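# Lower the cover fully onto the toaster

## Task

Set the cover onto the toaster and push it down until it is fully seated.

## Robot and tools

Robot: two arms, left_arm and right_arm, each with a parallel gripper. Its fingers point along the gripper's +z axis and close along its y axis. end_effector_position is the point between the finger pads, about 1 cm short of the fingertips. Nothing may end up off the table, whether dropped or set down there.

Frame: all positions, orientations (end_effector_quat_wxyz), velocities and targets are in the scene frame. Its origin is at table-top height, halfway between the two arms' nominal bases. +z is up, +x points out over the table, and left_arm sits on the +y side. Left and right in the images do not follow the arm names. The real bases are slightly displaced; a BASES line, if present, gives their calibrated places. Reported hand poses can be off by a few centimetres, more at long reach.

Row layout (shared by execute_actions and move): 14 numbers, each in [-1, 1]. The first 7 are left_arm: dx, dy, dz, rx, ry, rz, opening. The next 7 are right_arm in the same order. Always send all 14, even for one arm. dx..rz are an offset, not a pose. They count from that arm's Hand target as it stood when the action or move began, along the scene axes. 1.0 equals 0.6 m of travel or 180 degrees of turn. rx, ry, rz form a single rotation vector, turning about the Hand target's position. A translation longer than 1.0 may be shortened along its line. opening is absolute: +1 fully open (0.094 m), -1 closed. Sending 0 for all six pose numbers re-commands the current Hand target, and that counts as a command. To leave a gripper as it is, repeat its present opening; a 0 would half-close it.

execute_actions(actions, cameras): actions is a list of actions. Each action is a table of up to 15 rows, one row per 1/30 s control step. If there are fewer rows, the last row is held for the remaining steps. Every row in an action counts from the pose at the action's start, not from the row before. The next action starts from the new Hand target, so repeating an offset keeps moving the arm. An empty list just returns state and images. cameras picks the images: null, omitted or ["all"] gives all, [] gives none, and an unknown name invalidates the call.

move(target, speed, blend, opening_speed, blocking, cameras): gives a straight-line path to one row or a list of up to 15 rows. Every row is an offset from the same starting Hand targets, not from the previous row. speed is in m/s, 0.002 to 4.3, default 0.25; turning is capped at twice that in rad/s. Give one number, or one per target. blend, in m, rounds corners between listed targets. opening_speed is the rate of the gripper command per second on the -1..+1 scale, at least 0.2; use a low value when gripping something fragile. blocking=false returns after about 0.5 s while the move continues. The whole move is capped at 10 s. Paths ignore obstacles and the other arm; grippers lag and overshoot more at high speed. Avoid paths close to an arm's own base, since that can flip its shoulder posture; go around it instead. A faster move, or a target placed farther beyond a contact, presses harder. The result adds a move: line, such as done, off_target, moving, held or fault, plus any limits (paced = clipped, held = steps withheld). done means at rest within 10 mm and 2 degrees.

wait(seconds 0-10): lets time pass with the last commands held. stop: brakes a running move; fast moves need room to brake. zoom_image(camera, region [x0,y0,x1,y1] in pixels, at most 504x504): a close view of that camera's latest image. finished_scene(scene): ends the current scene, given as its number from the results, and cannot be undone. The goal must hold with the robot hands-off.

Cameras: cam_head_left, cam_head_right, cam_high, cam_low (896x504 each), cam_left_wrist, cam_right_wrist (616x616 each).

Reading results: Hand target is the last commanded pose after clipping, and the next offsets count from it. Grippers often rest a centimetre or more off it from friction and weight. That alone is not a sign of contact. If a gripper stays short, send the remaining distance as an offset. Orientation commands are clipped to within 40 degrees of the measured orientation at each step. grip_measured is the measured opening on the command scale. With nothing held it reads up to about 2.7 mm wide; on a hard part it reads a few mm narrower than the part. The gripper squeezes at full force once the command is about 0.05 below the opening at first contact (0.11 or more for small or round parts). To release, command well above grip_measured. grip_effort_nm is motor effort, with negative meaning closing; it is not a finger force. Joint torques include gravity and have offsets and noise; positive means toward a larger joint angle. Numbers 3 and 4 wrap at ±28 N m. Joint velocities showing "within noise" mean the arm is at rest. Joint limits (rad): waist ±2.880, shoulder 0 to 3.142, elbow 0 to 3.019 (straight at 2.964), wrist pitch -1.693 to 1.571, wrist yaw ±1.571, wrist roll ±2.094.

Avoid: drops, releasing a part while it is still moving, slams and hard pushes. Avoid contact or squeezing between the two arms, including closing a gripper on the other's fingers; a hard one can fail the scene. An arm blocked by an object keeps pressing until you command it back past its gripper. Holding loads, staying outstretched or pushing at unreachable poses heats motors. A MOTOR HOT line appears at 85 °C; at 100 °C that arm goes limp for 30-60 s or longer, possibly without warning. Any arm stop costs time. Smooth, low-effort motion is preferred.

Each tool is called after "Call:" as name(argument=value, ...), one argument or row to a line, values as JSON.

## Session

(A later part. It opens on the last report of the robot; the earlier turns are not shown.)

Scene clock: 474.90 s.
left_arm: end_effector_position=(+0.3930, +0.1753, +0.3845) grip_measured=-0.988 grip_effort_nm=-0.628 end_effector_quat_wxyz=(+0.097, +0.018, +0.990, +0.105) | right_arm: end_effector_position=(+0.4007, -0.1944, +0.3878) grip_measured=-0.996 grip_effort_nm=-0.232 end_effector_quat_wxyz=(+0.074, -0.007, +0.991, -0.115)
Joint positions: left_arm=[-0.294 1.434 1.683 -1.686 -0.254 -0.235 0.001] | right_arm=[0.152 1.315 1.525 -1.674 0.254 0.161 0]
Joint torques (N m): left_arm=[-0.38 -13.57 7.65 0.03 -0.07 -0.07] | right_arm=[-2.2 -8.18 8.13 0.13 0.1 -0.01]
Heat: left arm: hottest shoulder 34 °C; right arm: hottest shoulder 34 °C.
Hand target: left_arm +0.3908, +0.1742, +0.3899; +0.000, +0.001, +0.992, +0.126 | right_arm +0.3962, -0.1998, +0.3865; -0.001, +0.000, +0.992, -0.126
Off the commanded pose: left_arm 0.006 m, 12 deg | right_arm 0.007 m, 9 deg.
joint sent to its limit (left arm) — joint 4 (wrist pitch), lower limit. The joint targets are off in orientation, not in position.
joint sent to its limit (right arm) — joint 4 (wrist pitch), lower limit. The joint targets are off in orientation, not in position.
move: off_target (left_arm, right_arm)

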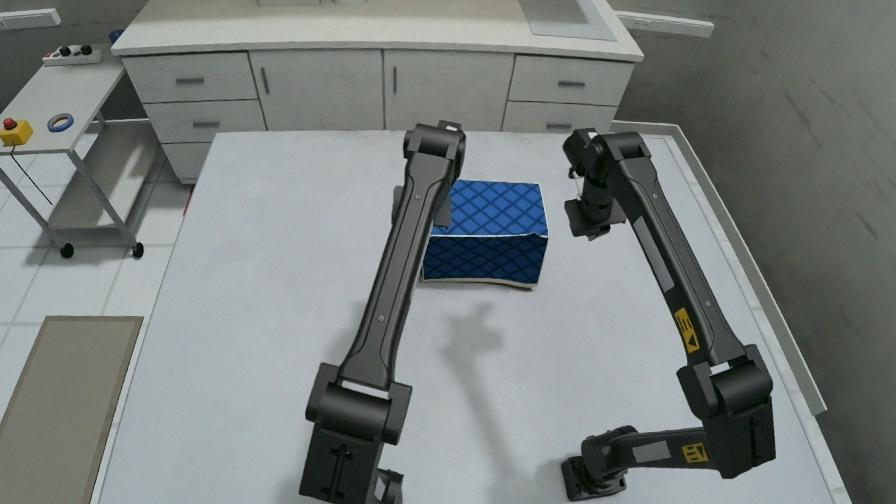

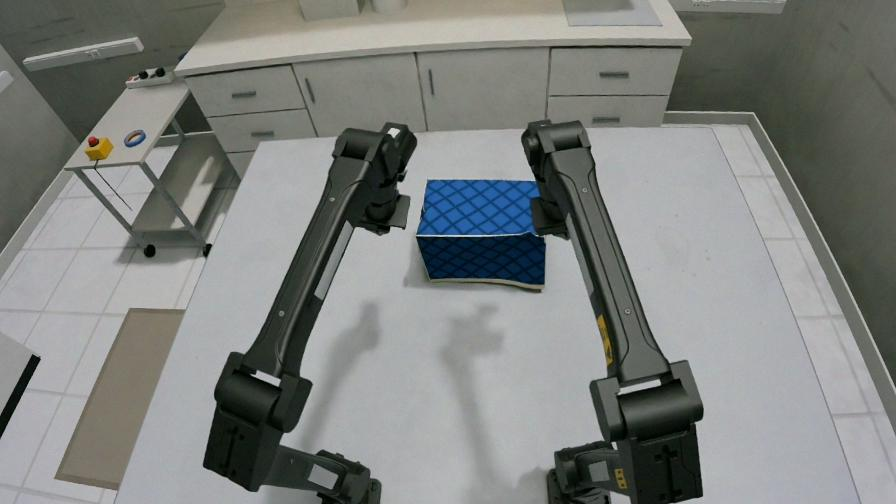

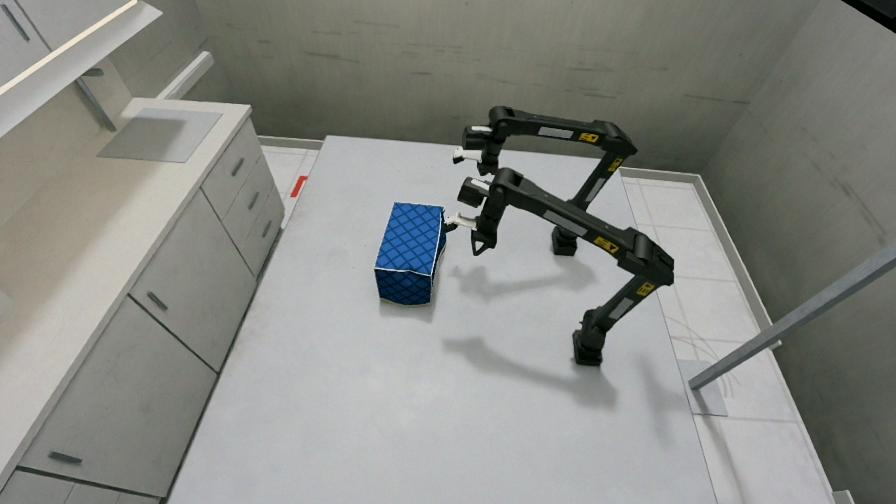

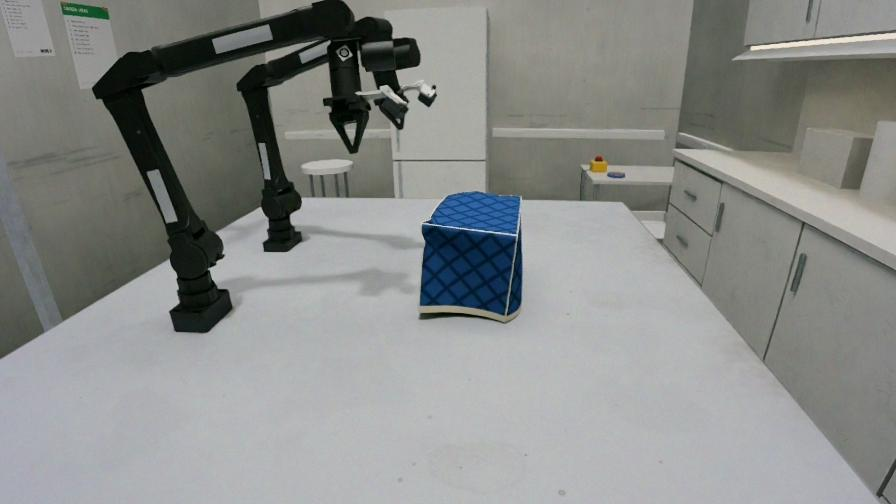

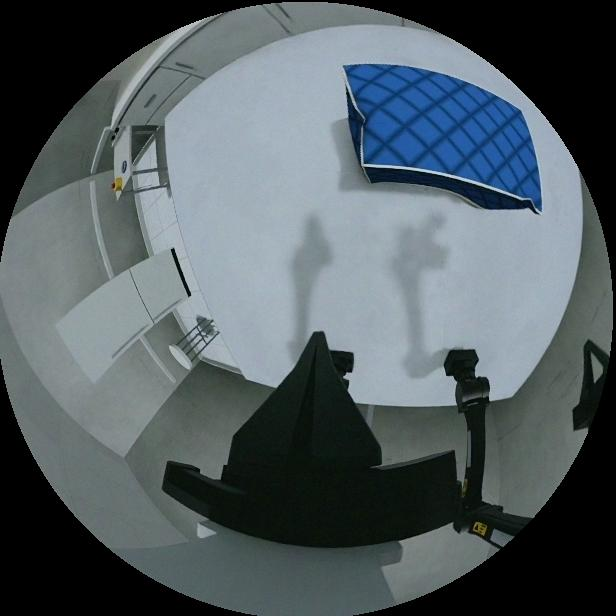

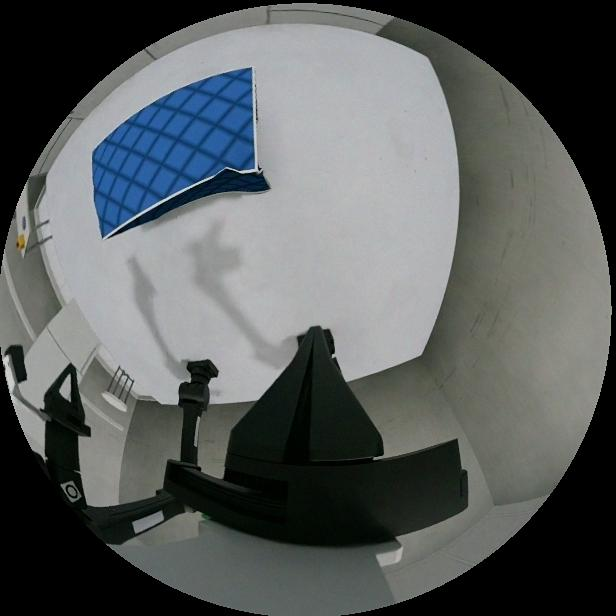

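Call:
move(
  target=[
    [0.205,-0.12,-0.13,0,0,0,-1,0.195,0.13,-0.13,0,0,0,-1],
    [0.205,-0.12,-0.33,0,0,0,-1,0.195,0.13,-0.33,0,0,0,-1],
  ],
  speed=[0.25,0.08],
)

Call:
zoom_image(
  camera="cam_low",
  region=[400, 180, 540, 340],
)

Call:
zoom_image(
  camera="cam_high",
  region=[340, 180, 480, 320],
)

Scene clock: 482.80 s.
left_arm: end_effector_position=(+0.4763, +0.1269, +0.2975) grip_measured=-0.988 grip_effort_nm=-0.637 end_effector_quat_wxyz=(+0.027, +0.016, +0.992, +0.122) | right_arm: end_effector_position=(+0.5006, -0.1307, +0.2966) grip_measured=-0.996 grip_effort_nm=-0.222 end_effector_quat_wxyz=(-0.008, -0.007, +0.992, -0.129)
Joint positions: left_arm=[-0.335 1.754 1.843 -1.684 -0.249 -0.3 0.001] | right_arm=[0.237 1.699 1.714 -1.671 0.246 0.27 0]
Joint torques (N m): left_arm=[0.09 -20.25 7.42 -0.09 -0.22 0.06] | right_arm=[-0.15 -11.46 13.87 -0.27 0.14 0.34]
Heat: left arm: hottest elbow 35 °C; right arm: hottest shoulder 33 °C.
Hand target: left_arm +0.4740, +0.1303, +0.3101; +0.038, +0.014, +0.992, +0.119 (not the last commanded pose) | right_arm +0.5131, -0.1218, +0.3086; -0.001, +0.000, +0.992, -0.126 (not the last commanded pose)
Off the commanded pose: left_arm 0.115 m, 4 deg | right_arm 0.109 m, 1 deg.
joint sent to its limit (right arm) — joint 4 (wrist pitch), lower limit.
move: held (left_arm; a check stopped the path), off_target (right_arm; braked when a check withheld steps of left_arm); path passed 1 of 2 targets; limits=held
pose unreachable (left arm): on one or more control steps of this call, first in action 0 (counted from 0), this arm could not follow its commanded pose, so it was not sent that pose on those steps. It may still have moved: this result reports where it is.
cause: moving toward the commanded pose would bring a part of the arm too close to another arm (this arm's wrist (the part past joint 4) and the right arm's wrist (the part past joint 4), along the way the arms are being sent, or toward where that arm still pushes).

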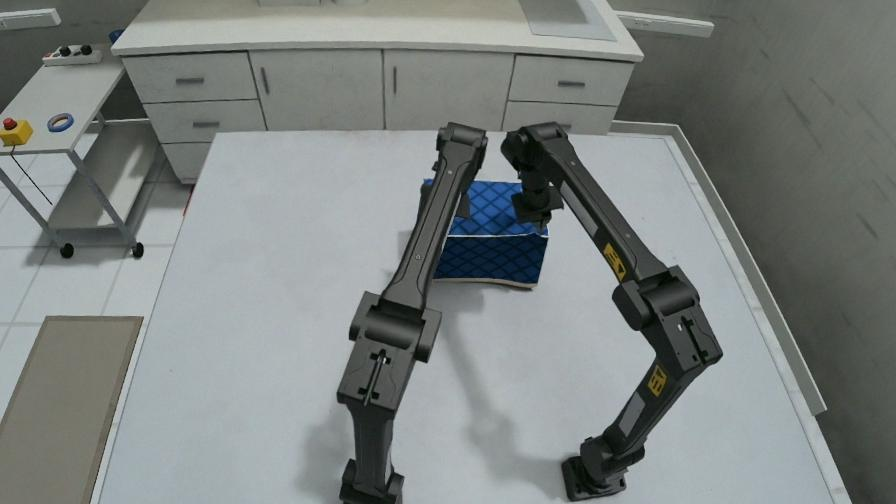

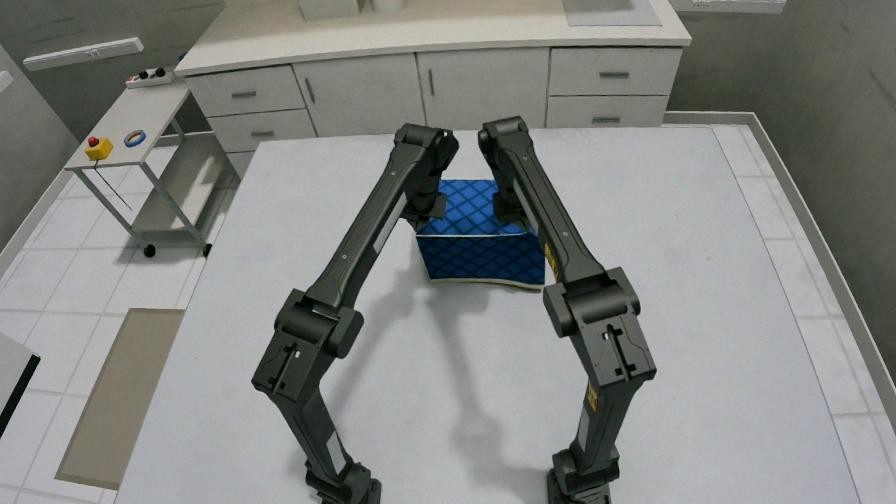

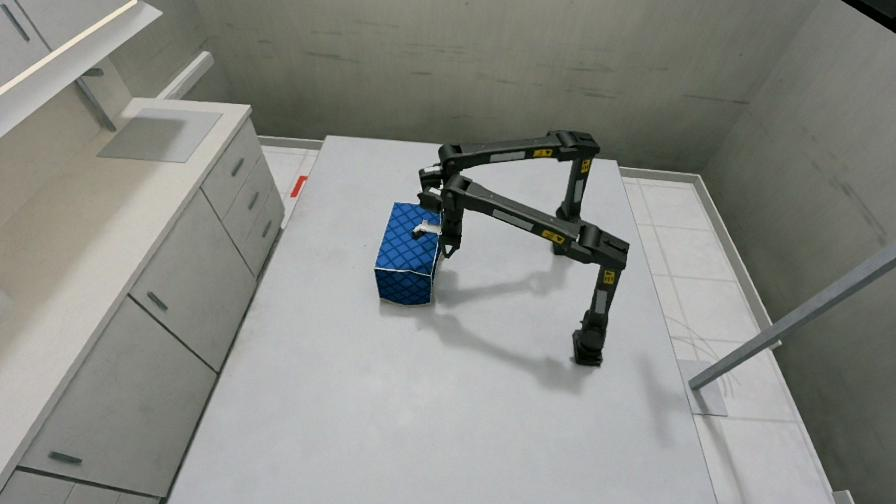

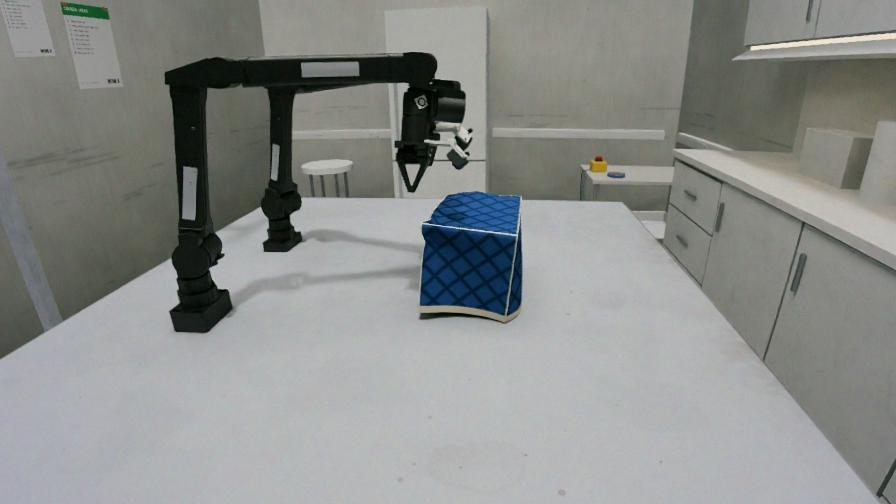

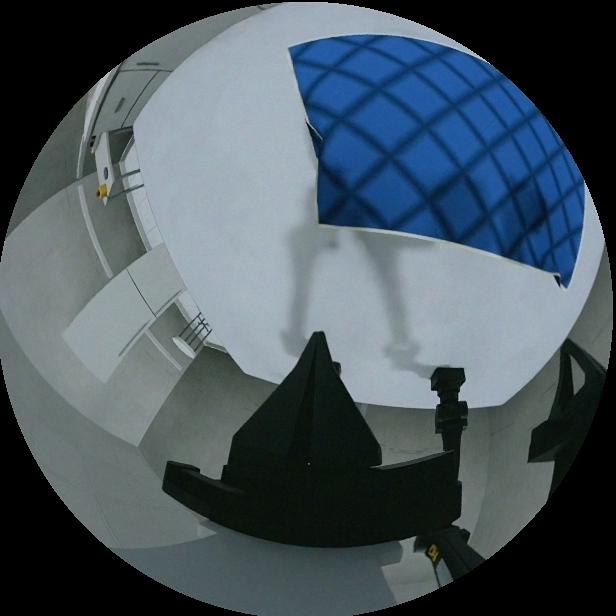

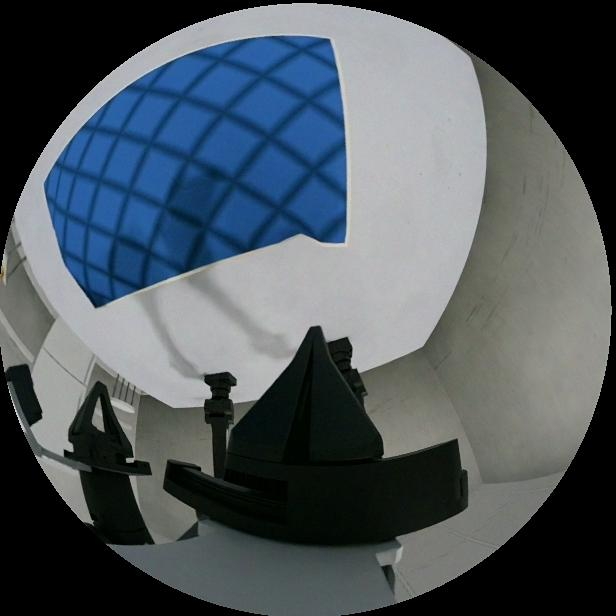

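Scaled by 3.150.

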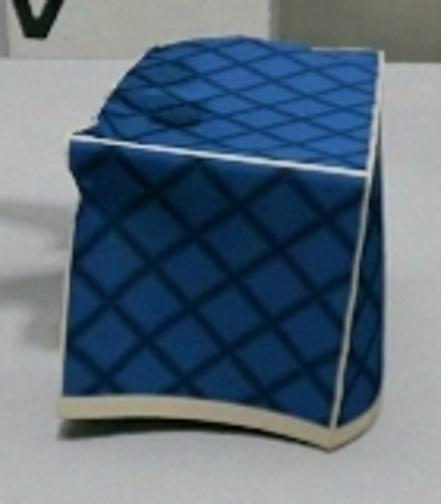

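Scaled by 3.600.

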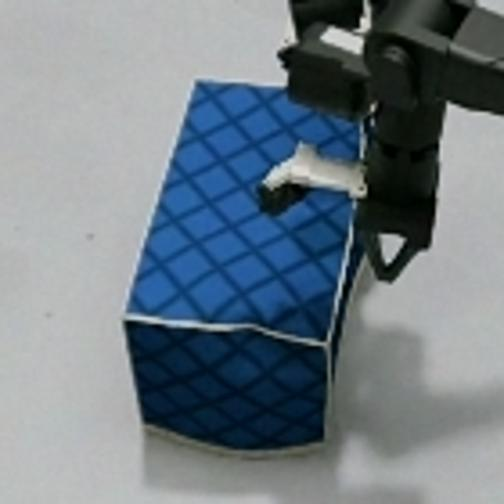

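Call:
move(
  target=[
    [0.0,0.12,0,0,0,0,-1,0.02,0.02,0.0,0,0,0,-1],
    [0,0.12,0,0,0,0,-1,0.02,0.02,-0.2,0,0,0,-1],
  ],
  speed=[0.2,0.08],
)

Call:
zoom_image(
  camera="cam_low",
  region=[400, 180, 540, 340],
)

Call:
zoom_image(
  camera="cam_high",
  region=[340, 180, 480, 320],
)

Scene clock: 489.33 s.
left_arm: end_effector_position=(+0.4734, +0.2019, +0.2988) grip_measured=-0.988 grip_effort_nm=-0.623 end_effector_quat_wxyz=(+0.022, +0.012, +0.992, +0.123) | right_arm: end_effector_position=(+0.5254, -0.1174, +0.2089) grip_measured=-0.996 grip_effort_nm=-0.232 end_effector_quat_wxyz=(+0.012, +0.000, +0.992, -0.124)
Joint positions: left_arm=[-0.199 1.692 1.765 -1.645 -0.251 -0.169 0.001] | right_arm=[0.248 1.769 1.578 -1.428 0.245 0.291 0]
Joint torques (N m): left_arm=[0.15 -19.02 7.46 0.39 -0.03 0.13] | right_arm=[0.15 -11.34 7.87 0.5 0.12 0.32]
Heat: left arm: hottest elbow 35 °C; right arm: hottest shoulder 33 °C.
Hand target: left_arm +0.4740, +0.2025, +0.3102; +0.038, +0.014, +0.992, +0.119 | right_arm +0.5251, -0.1100, +0.1885; -0.001, +0.000, +0.992, -0.126
Off the commanded pose: left_arm 0.011 m, 2 deg | right_arm 0.022 m, 2 deg.
move: off_target (left_arm, right_arm)

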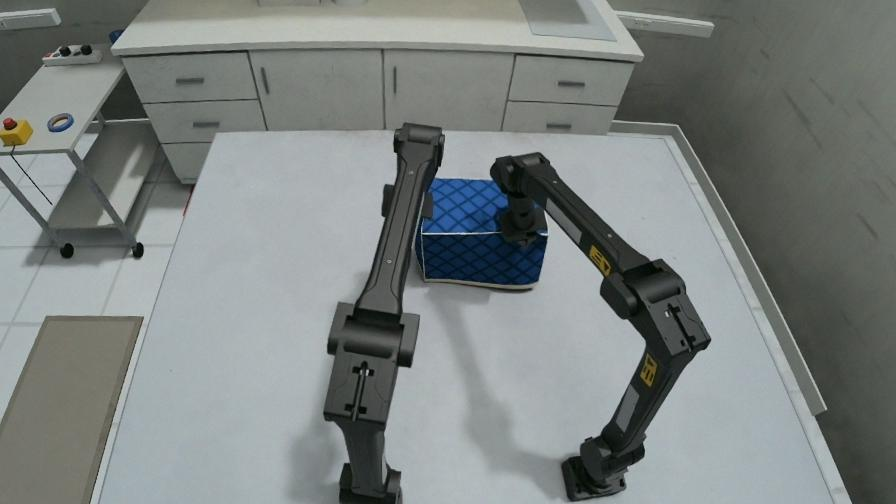

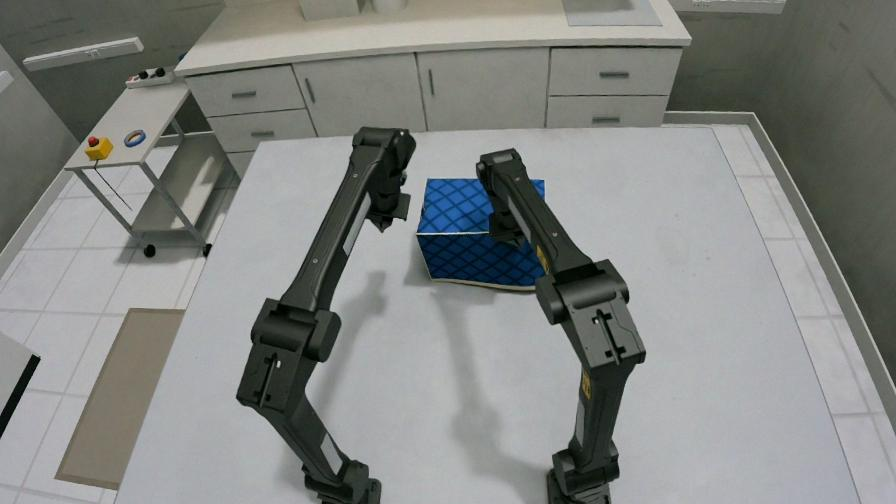

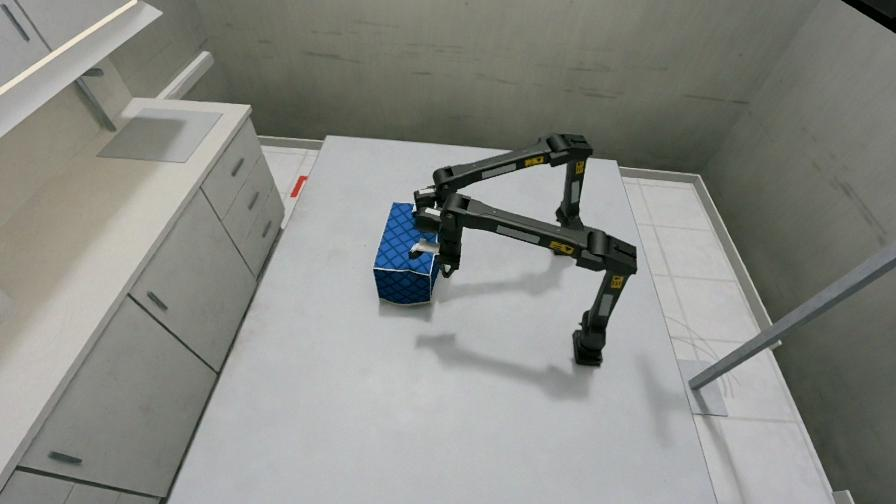

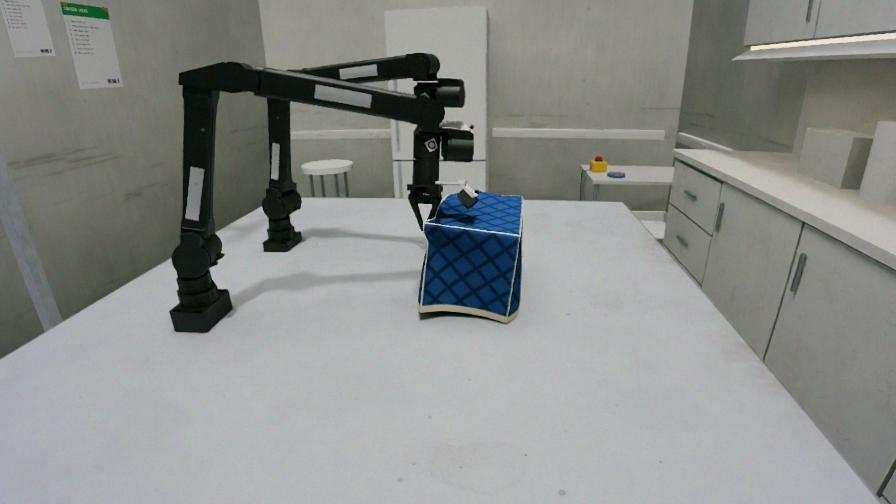

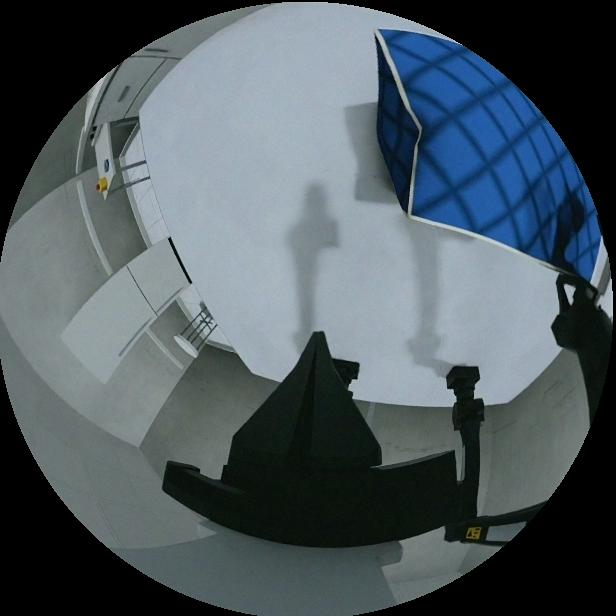

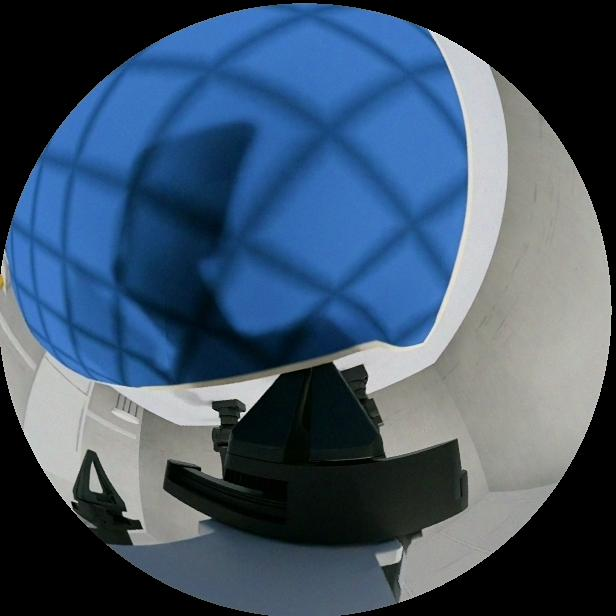

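Scaled by 3.150.

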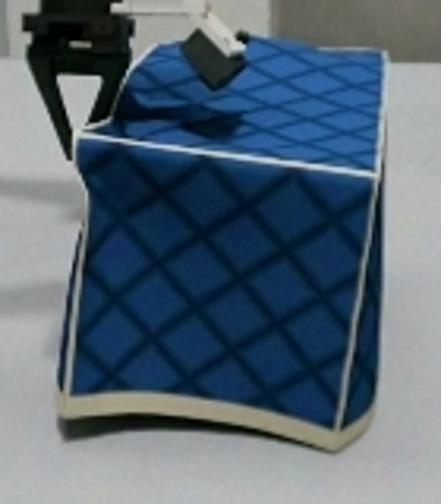

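Scaled by 3.600.

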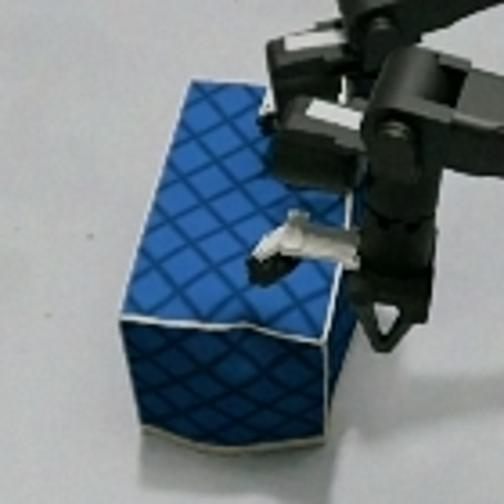

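Call:
move(
  target=[
    [0,0,0,0,0,0,-1,0,0,0.14,0,0,0,-1],
    [0,0,0,0,0,0,-1,0.09,0,0.14,0,0,0,-1],
    [0,0,0,0,0,0,-1,0.09,0.0,-0.02,0,0,0,-1],
  ],
  speed=[0.2,0.15,0.08],
)

Call:
zoom_image(
  camera="cam_low",
  region=[400, 180, 540, 340],
)

Call:
zoom_image(
  camera="cam_head_left",
  region=[400, 160, 580, 310],
)

Scene clock: 502.67 s.
left_arm: end_effector_position=(+0.4735, +0.2019, +0.2988) grip_measured=-0.988 grip_effort_nm=-0.632 end_effector_quat_wxyz=(+0.022, +0.012, +0.992, +0.123) | right_arm: end_effector_position=(+0.5776, -0.1039, +0.2265) grip_measured=-0.996 grip_effort_nm=-0.237 end_effector_quat_wxyz=(+0.034, +0.004, +0.992, -0.119)
Joint positions: left_arm=[-0.199 1.692 1.765 -1.645 -0.251 -0.169 0.001] | right_arm=[0.246 1.877 1.779 -1.476 0.249 0.291 0]
Joint torques (N m): left_arm=[0.44 -19.43 7.54 0.4 -0.09 0.13] | right_arm=[-2.08 -11.05 5.35 1.24 0.03 0.02]
Heat: left arm: hottest shoulder 35 °C; right arm: hottest shoulder 33 °C.
Hand target: left_arm +0.4741, +0.2025, +0.3102; +0.038, +0.014, +0.992, +0.119 | right_arm +0.5791, -0.1098, +0.1766; -0.001, +0.000, +0.992, -0.126
Off the commanded pose: left_arm 0.011 m, 2 deg | right_arm 0.050 m, 4 deg.
move: off_target (left_arm, right_arm)

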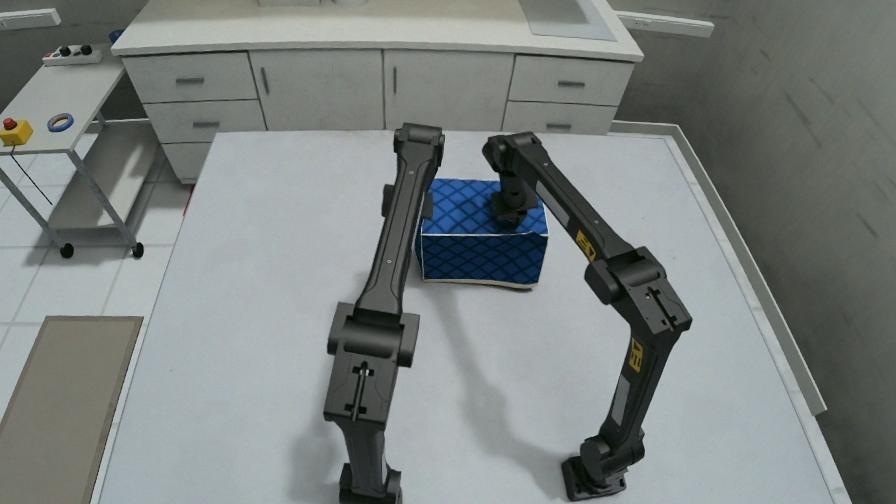

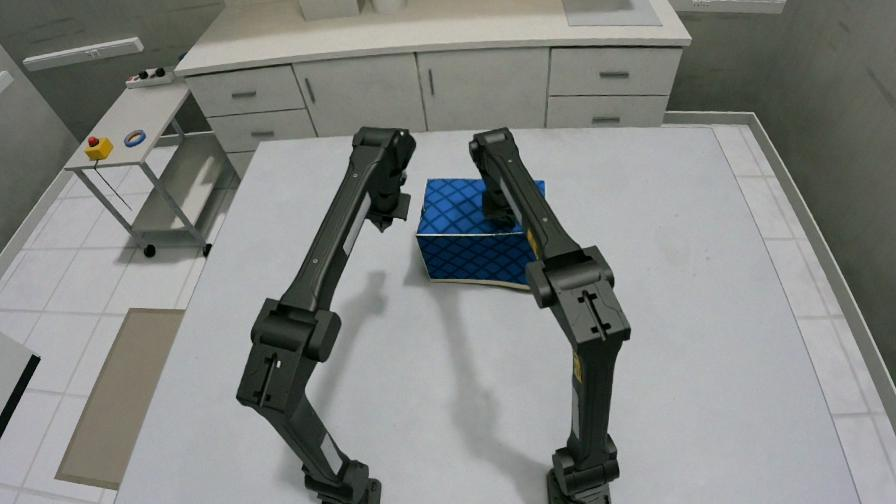

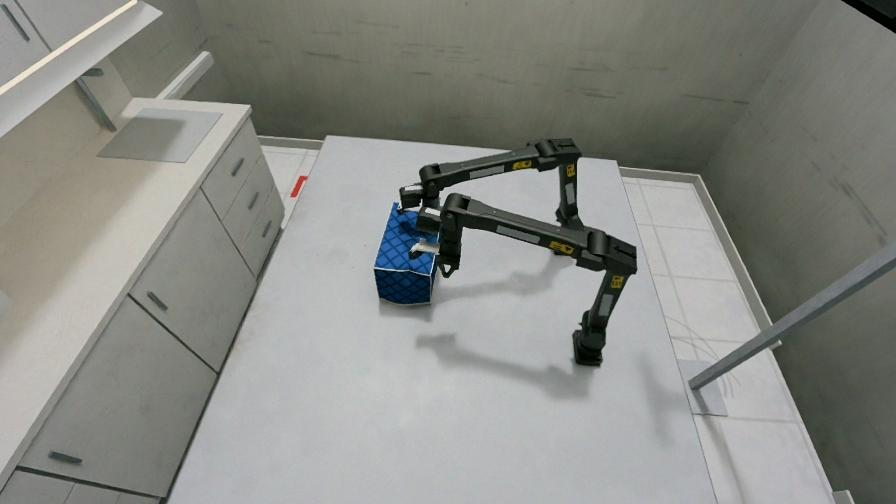

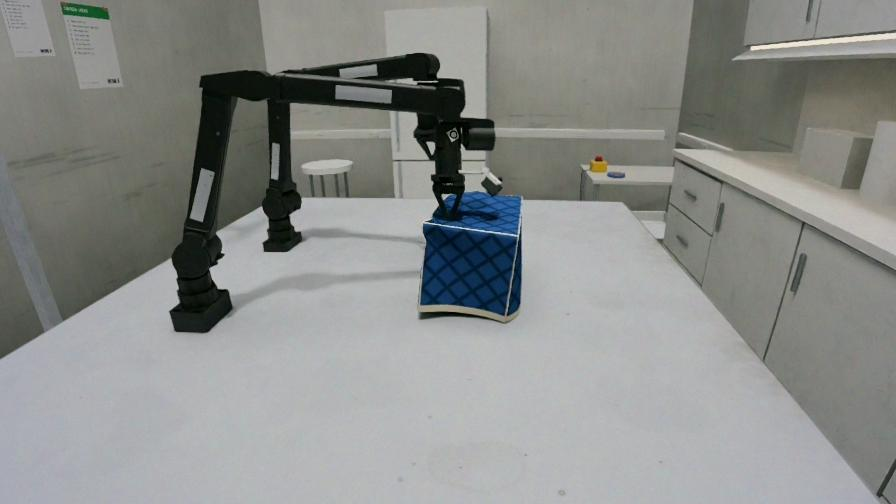

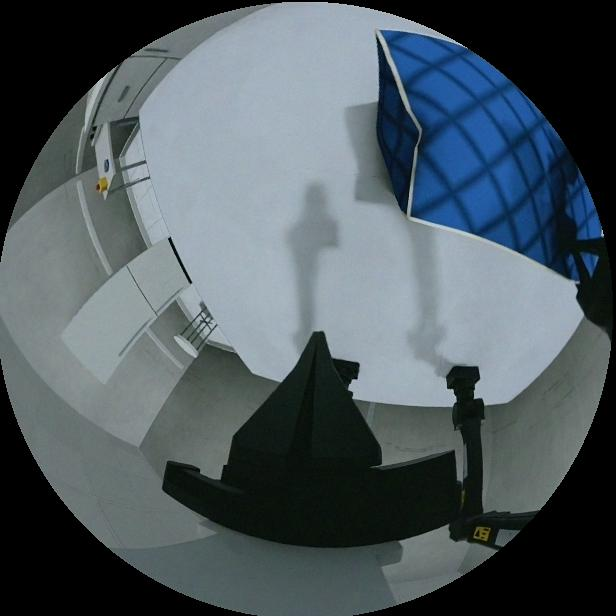

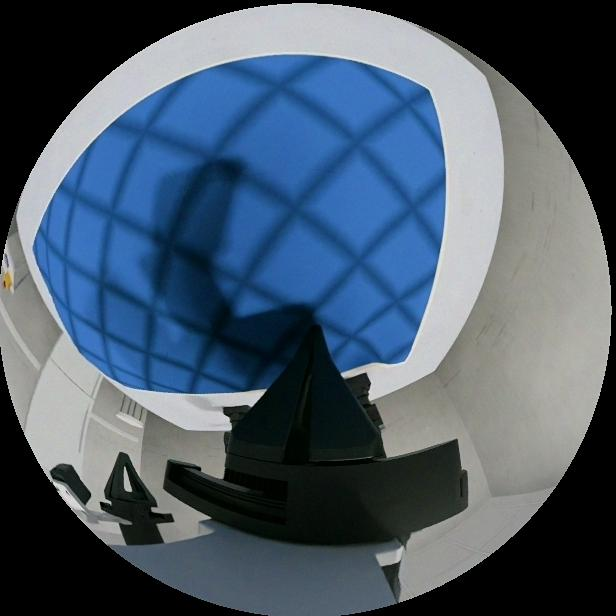

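Scaled by 3.150.

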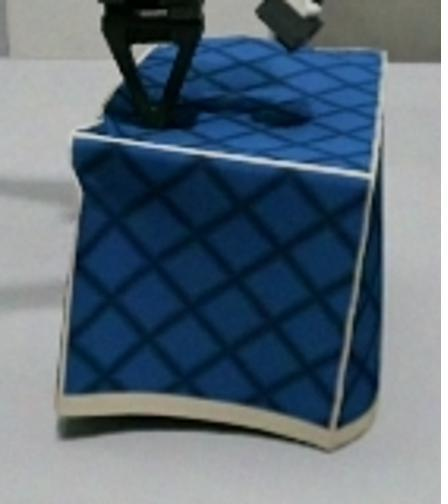

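Scaled by 2.800.

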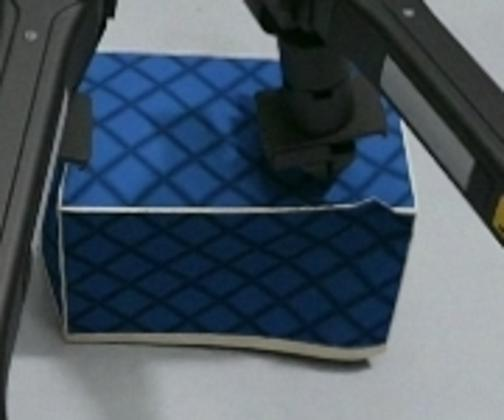

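Call:
move(
  target=[
    [0,0,0,0,0,0,-1,0,0,0.14,0,0,0,-1],
    [0,0,0,0,0,0,-1,-0.05,-0.06,0.14,0,0,0,-1],
    [0,0,0,0,0,0,-1,-0.05,-0.06,-0.02,0,0,0,-1],
  ],
  speed=[0.2,0.15,0.08],
  cameras=["cam_low","cam_right_wrist","cam_head_left"],
)

Call:
zoom_image(
  camera="cam_low",
  region=[400, 180, 540, 340],
)

Call:
zoom_image(
  camera="cam_head_left",
  region=[400, 160, 580, 310],
)

Scene clock: 510.03 s.
left_arm: end_effector_position=(+0.4735, +0.2019, +0.2988) grip_measured=-0.988 grip_effort_nm=-0.637 end_effector_quat_wxyz=(+0.022, +0.013, +0.992, +0.123) | right_arm: end_effector_position=(+0.5500, -0.1435, +0.2205) grip_measured=-0.996 grip_effort_nm=-0.227 end_effector_quat_wxyz=(+0.041, +0.010, +0.992, -0.120)
Joint positions: left_arm=[-0.199 1.692 1.765 -1.645 -0.251 -0.169 0.001] | right_arm=[0.192 1.77 1.61 -1.387 0.254 0.246 0]
Joint torques (N m): left_arm=[0.5 -19.25 7.49 0.35 -0.05 0.15] | right_arm=[-1.49 -9 5 1.29 -0.07 -0.02]
Heat: left arm: hottest shoulder 35 °C; right arm: hottest shoulder 32 °C.
Hand target: left_arm +0.4741, +0.2025, +0.3102; +0.038, +0.014, +0.992, +0.119 | right_arm +0.5492, -0.1457, +0.1646; -0.001, -0.001, +0.992, -0.126
Off the commanded pose: left_arm 0.011 m, 2 deg | right_arm 0.056 m, 5 deg.
move: off_target (left_arm, right_arm)
Images, in order (width x height): cam_head_left 896x504, cam_low 896x504, cam_right_wrist 616x616.

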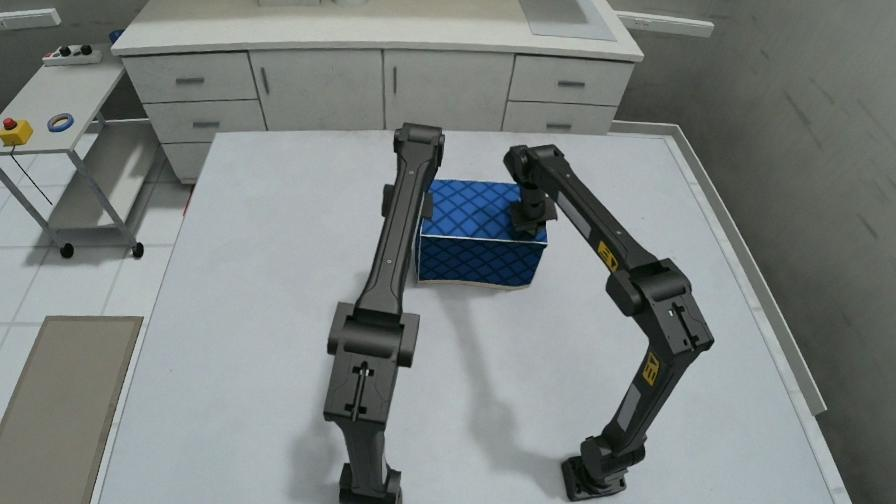

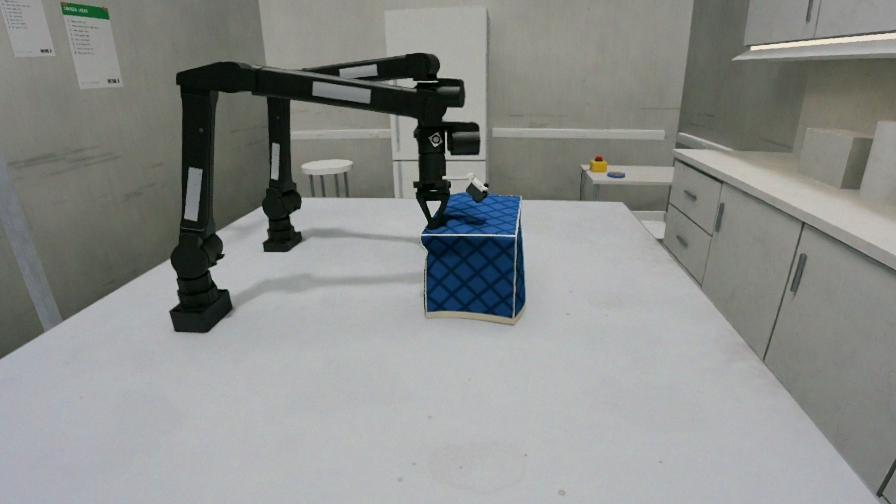

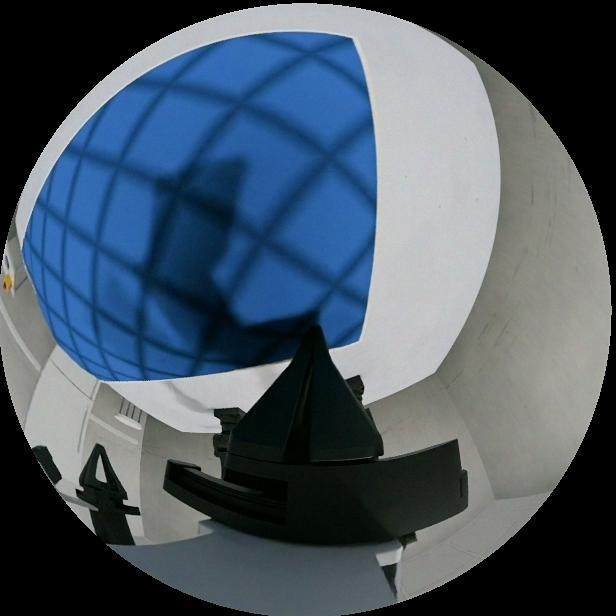

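Scaled by 3.150.

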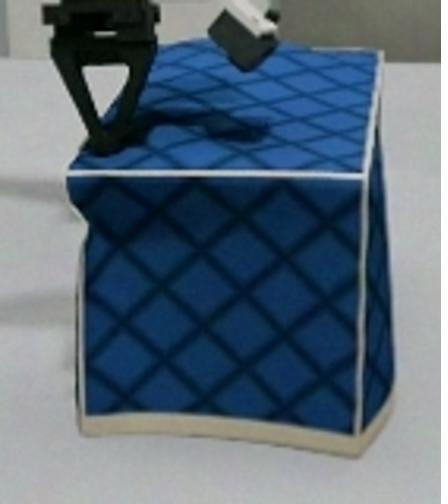

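Scaled by 2.800.

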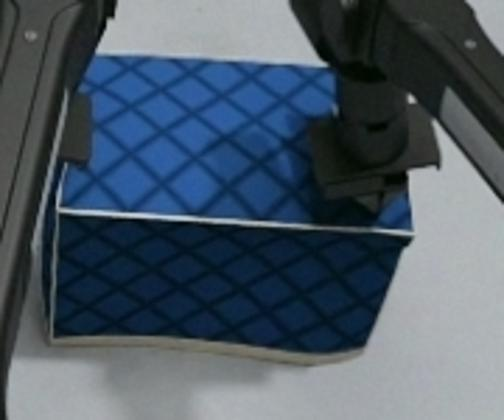

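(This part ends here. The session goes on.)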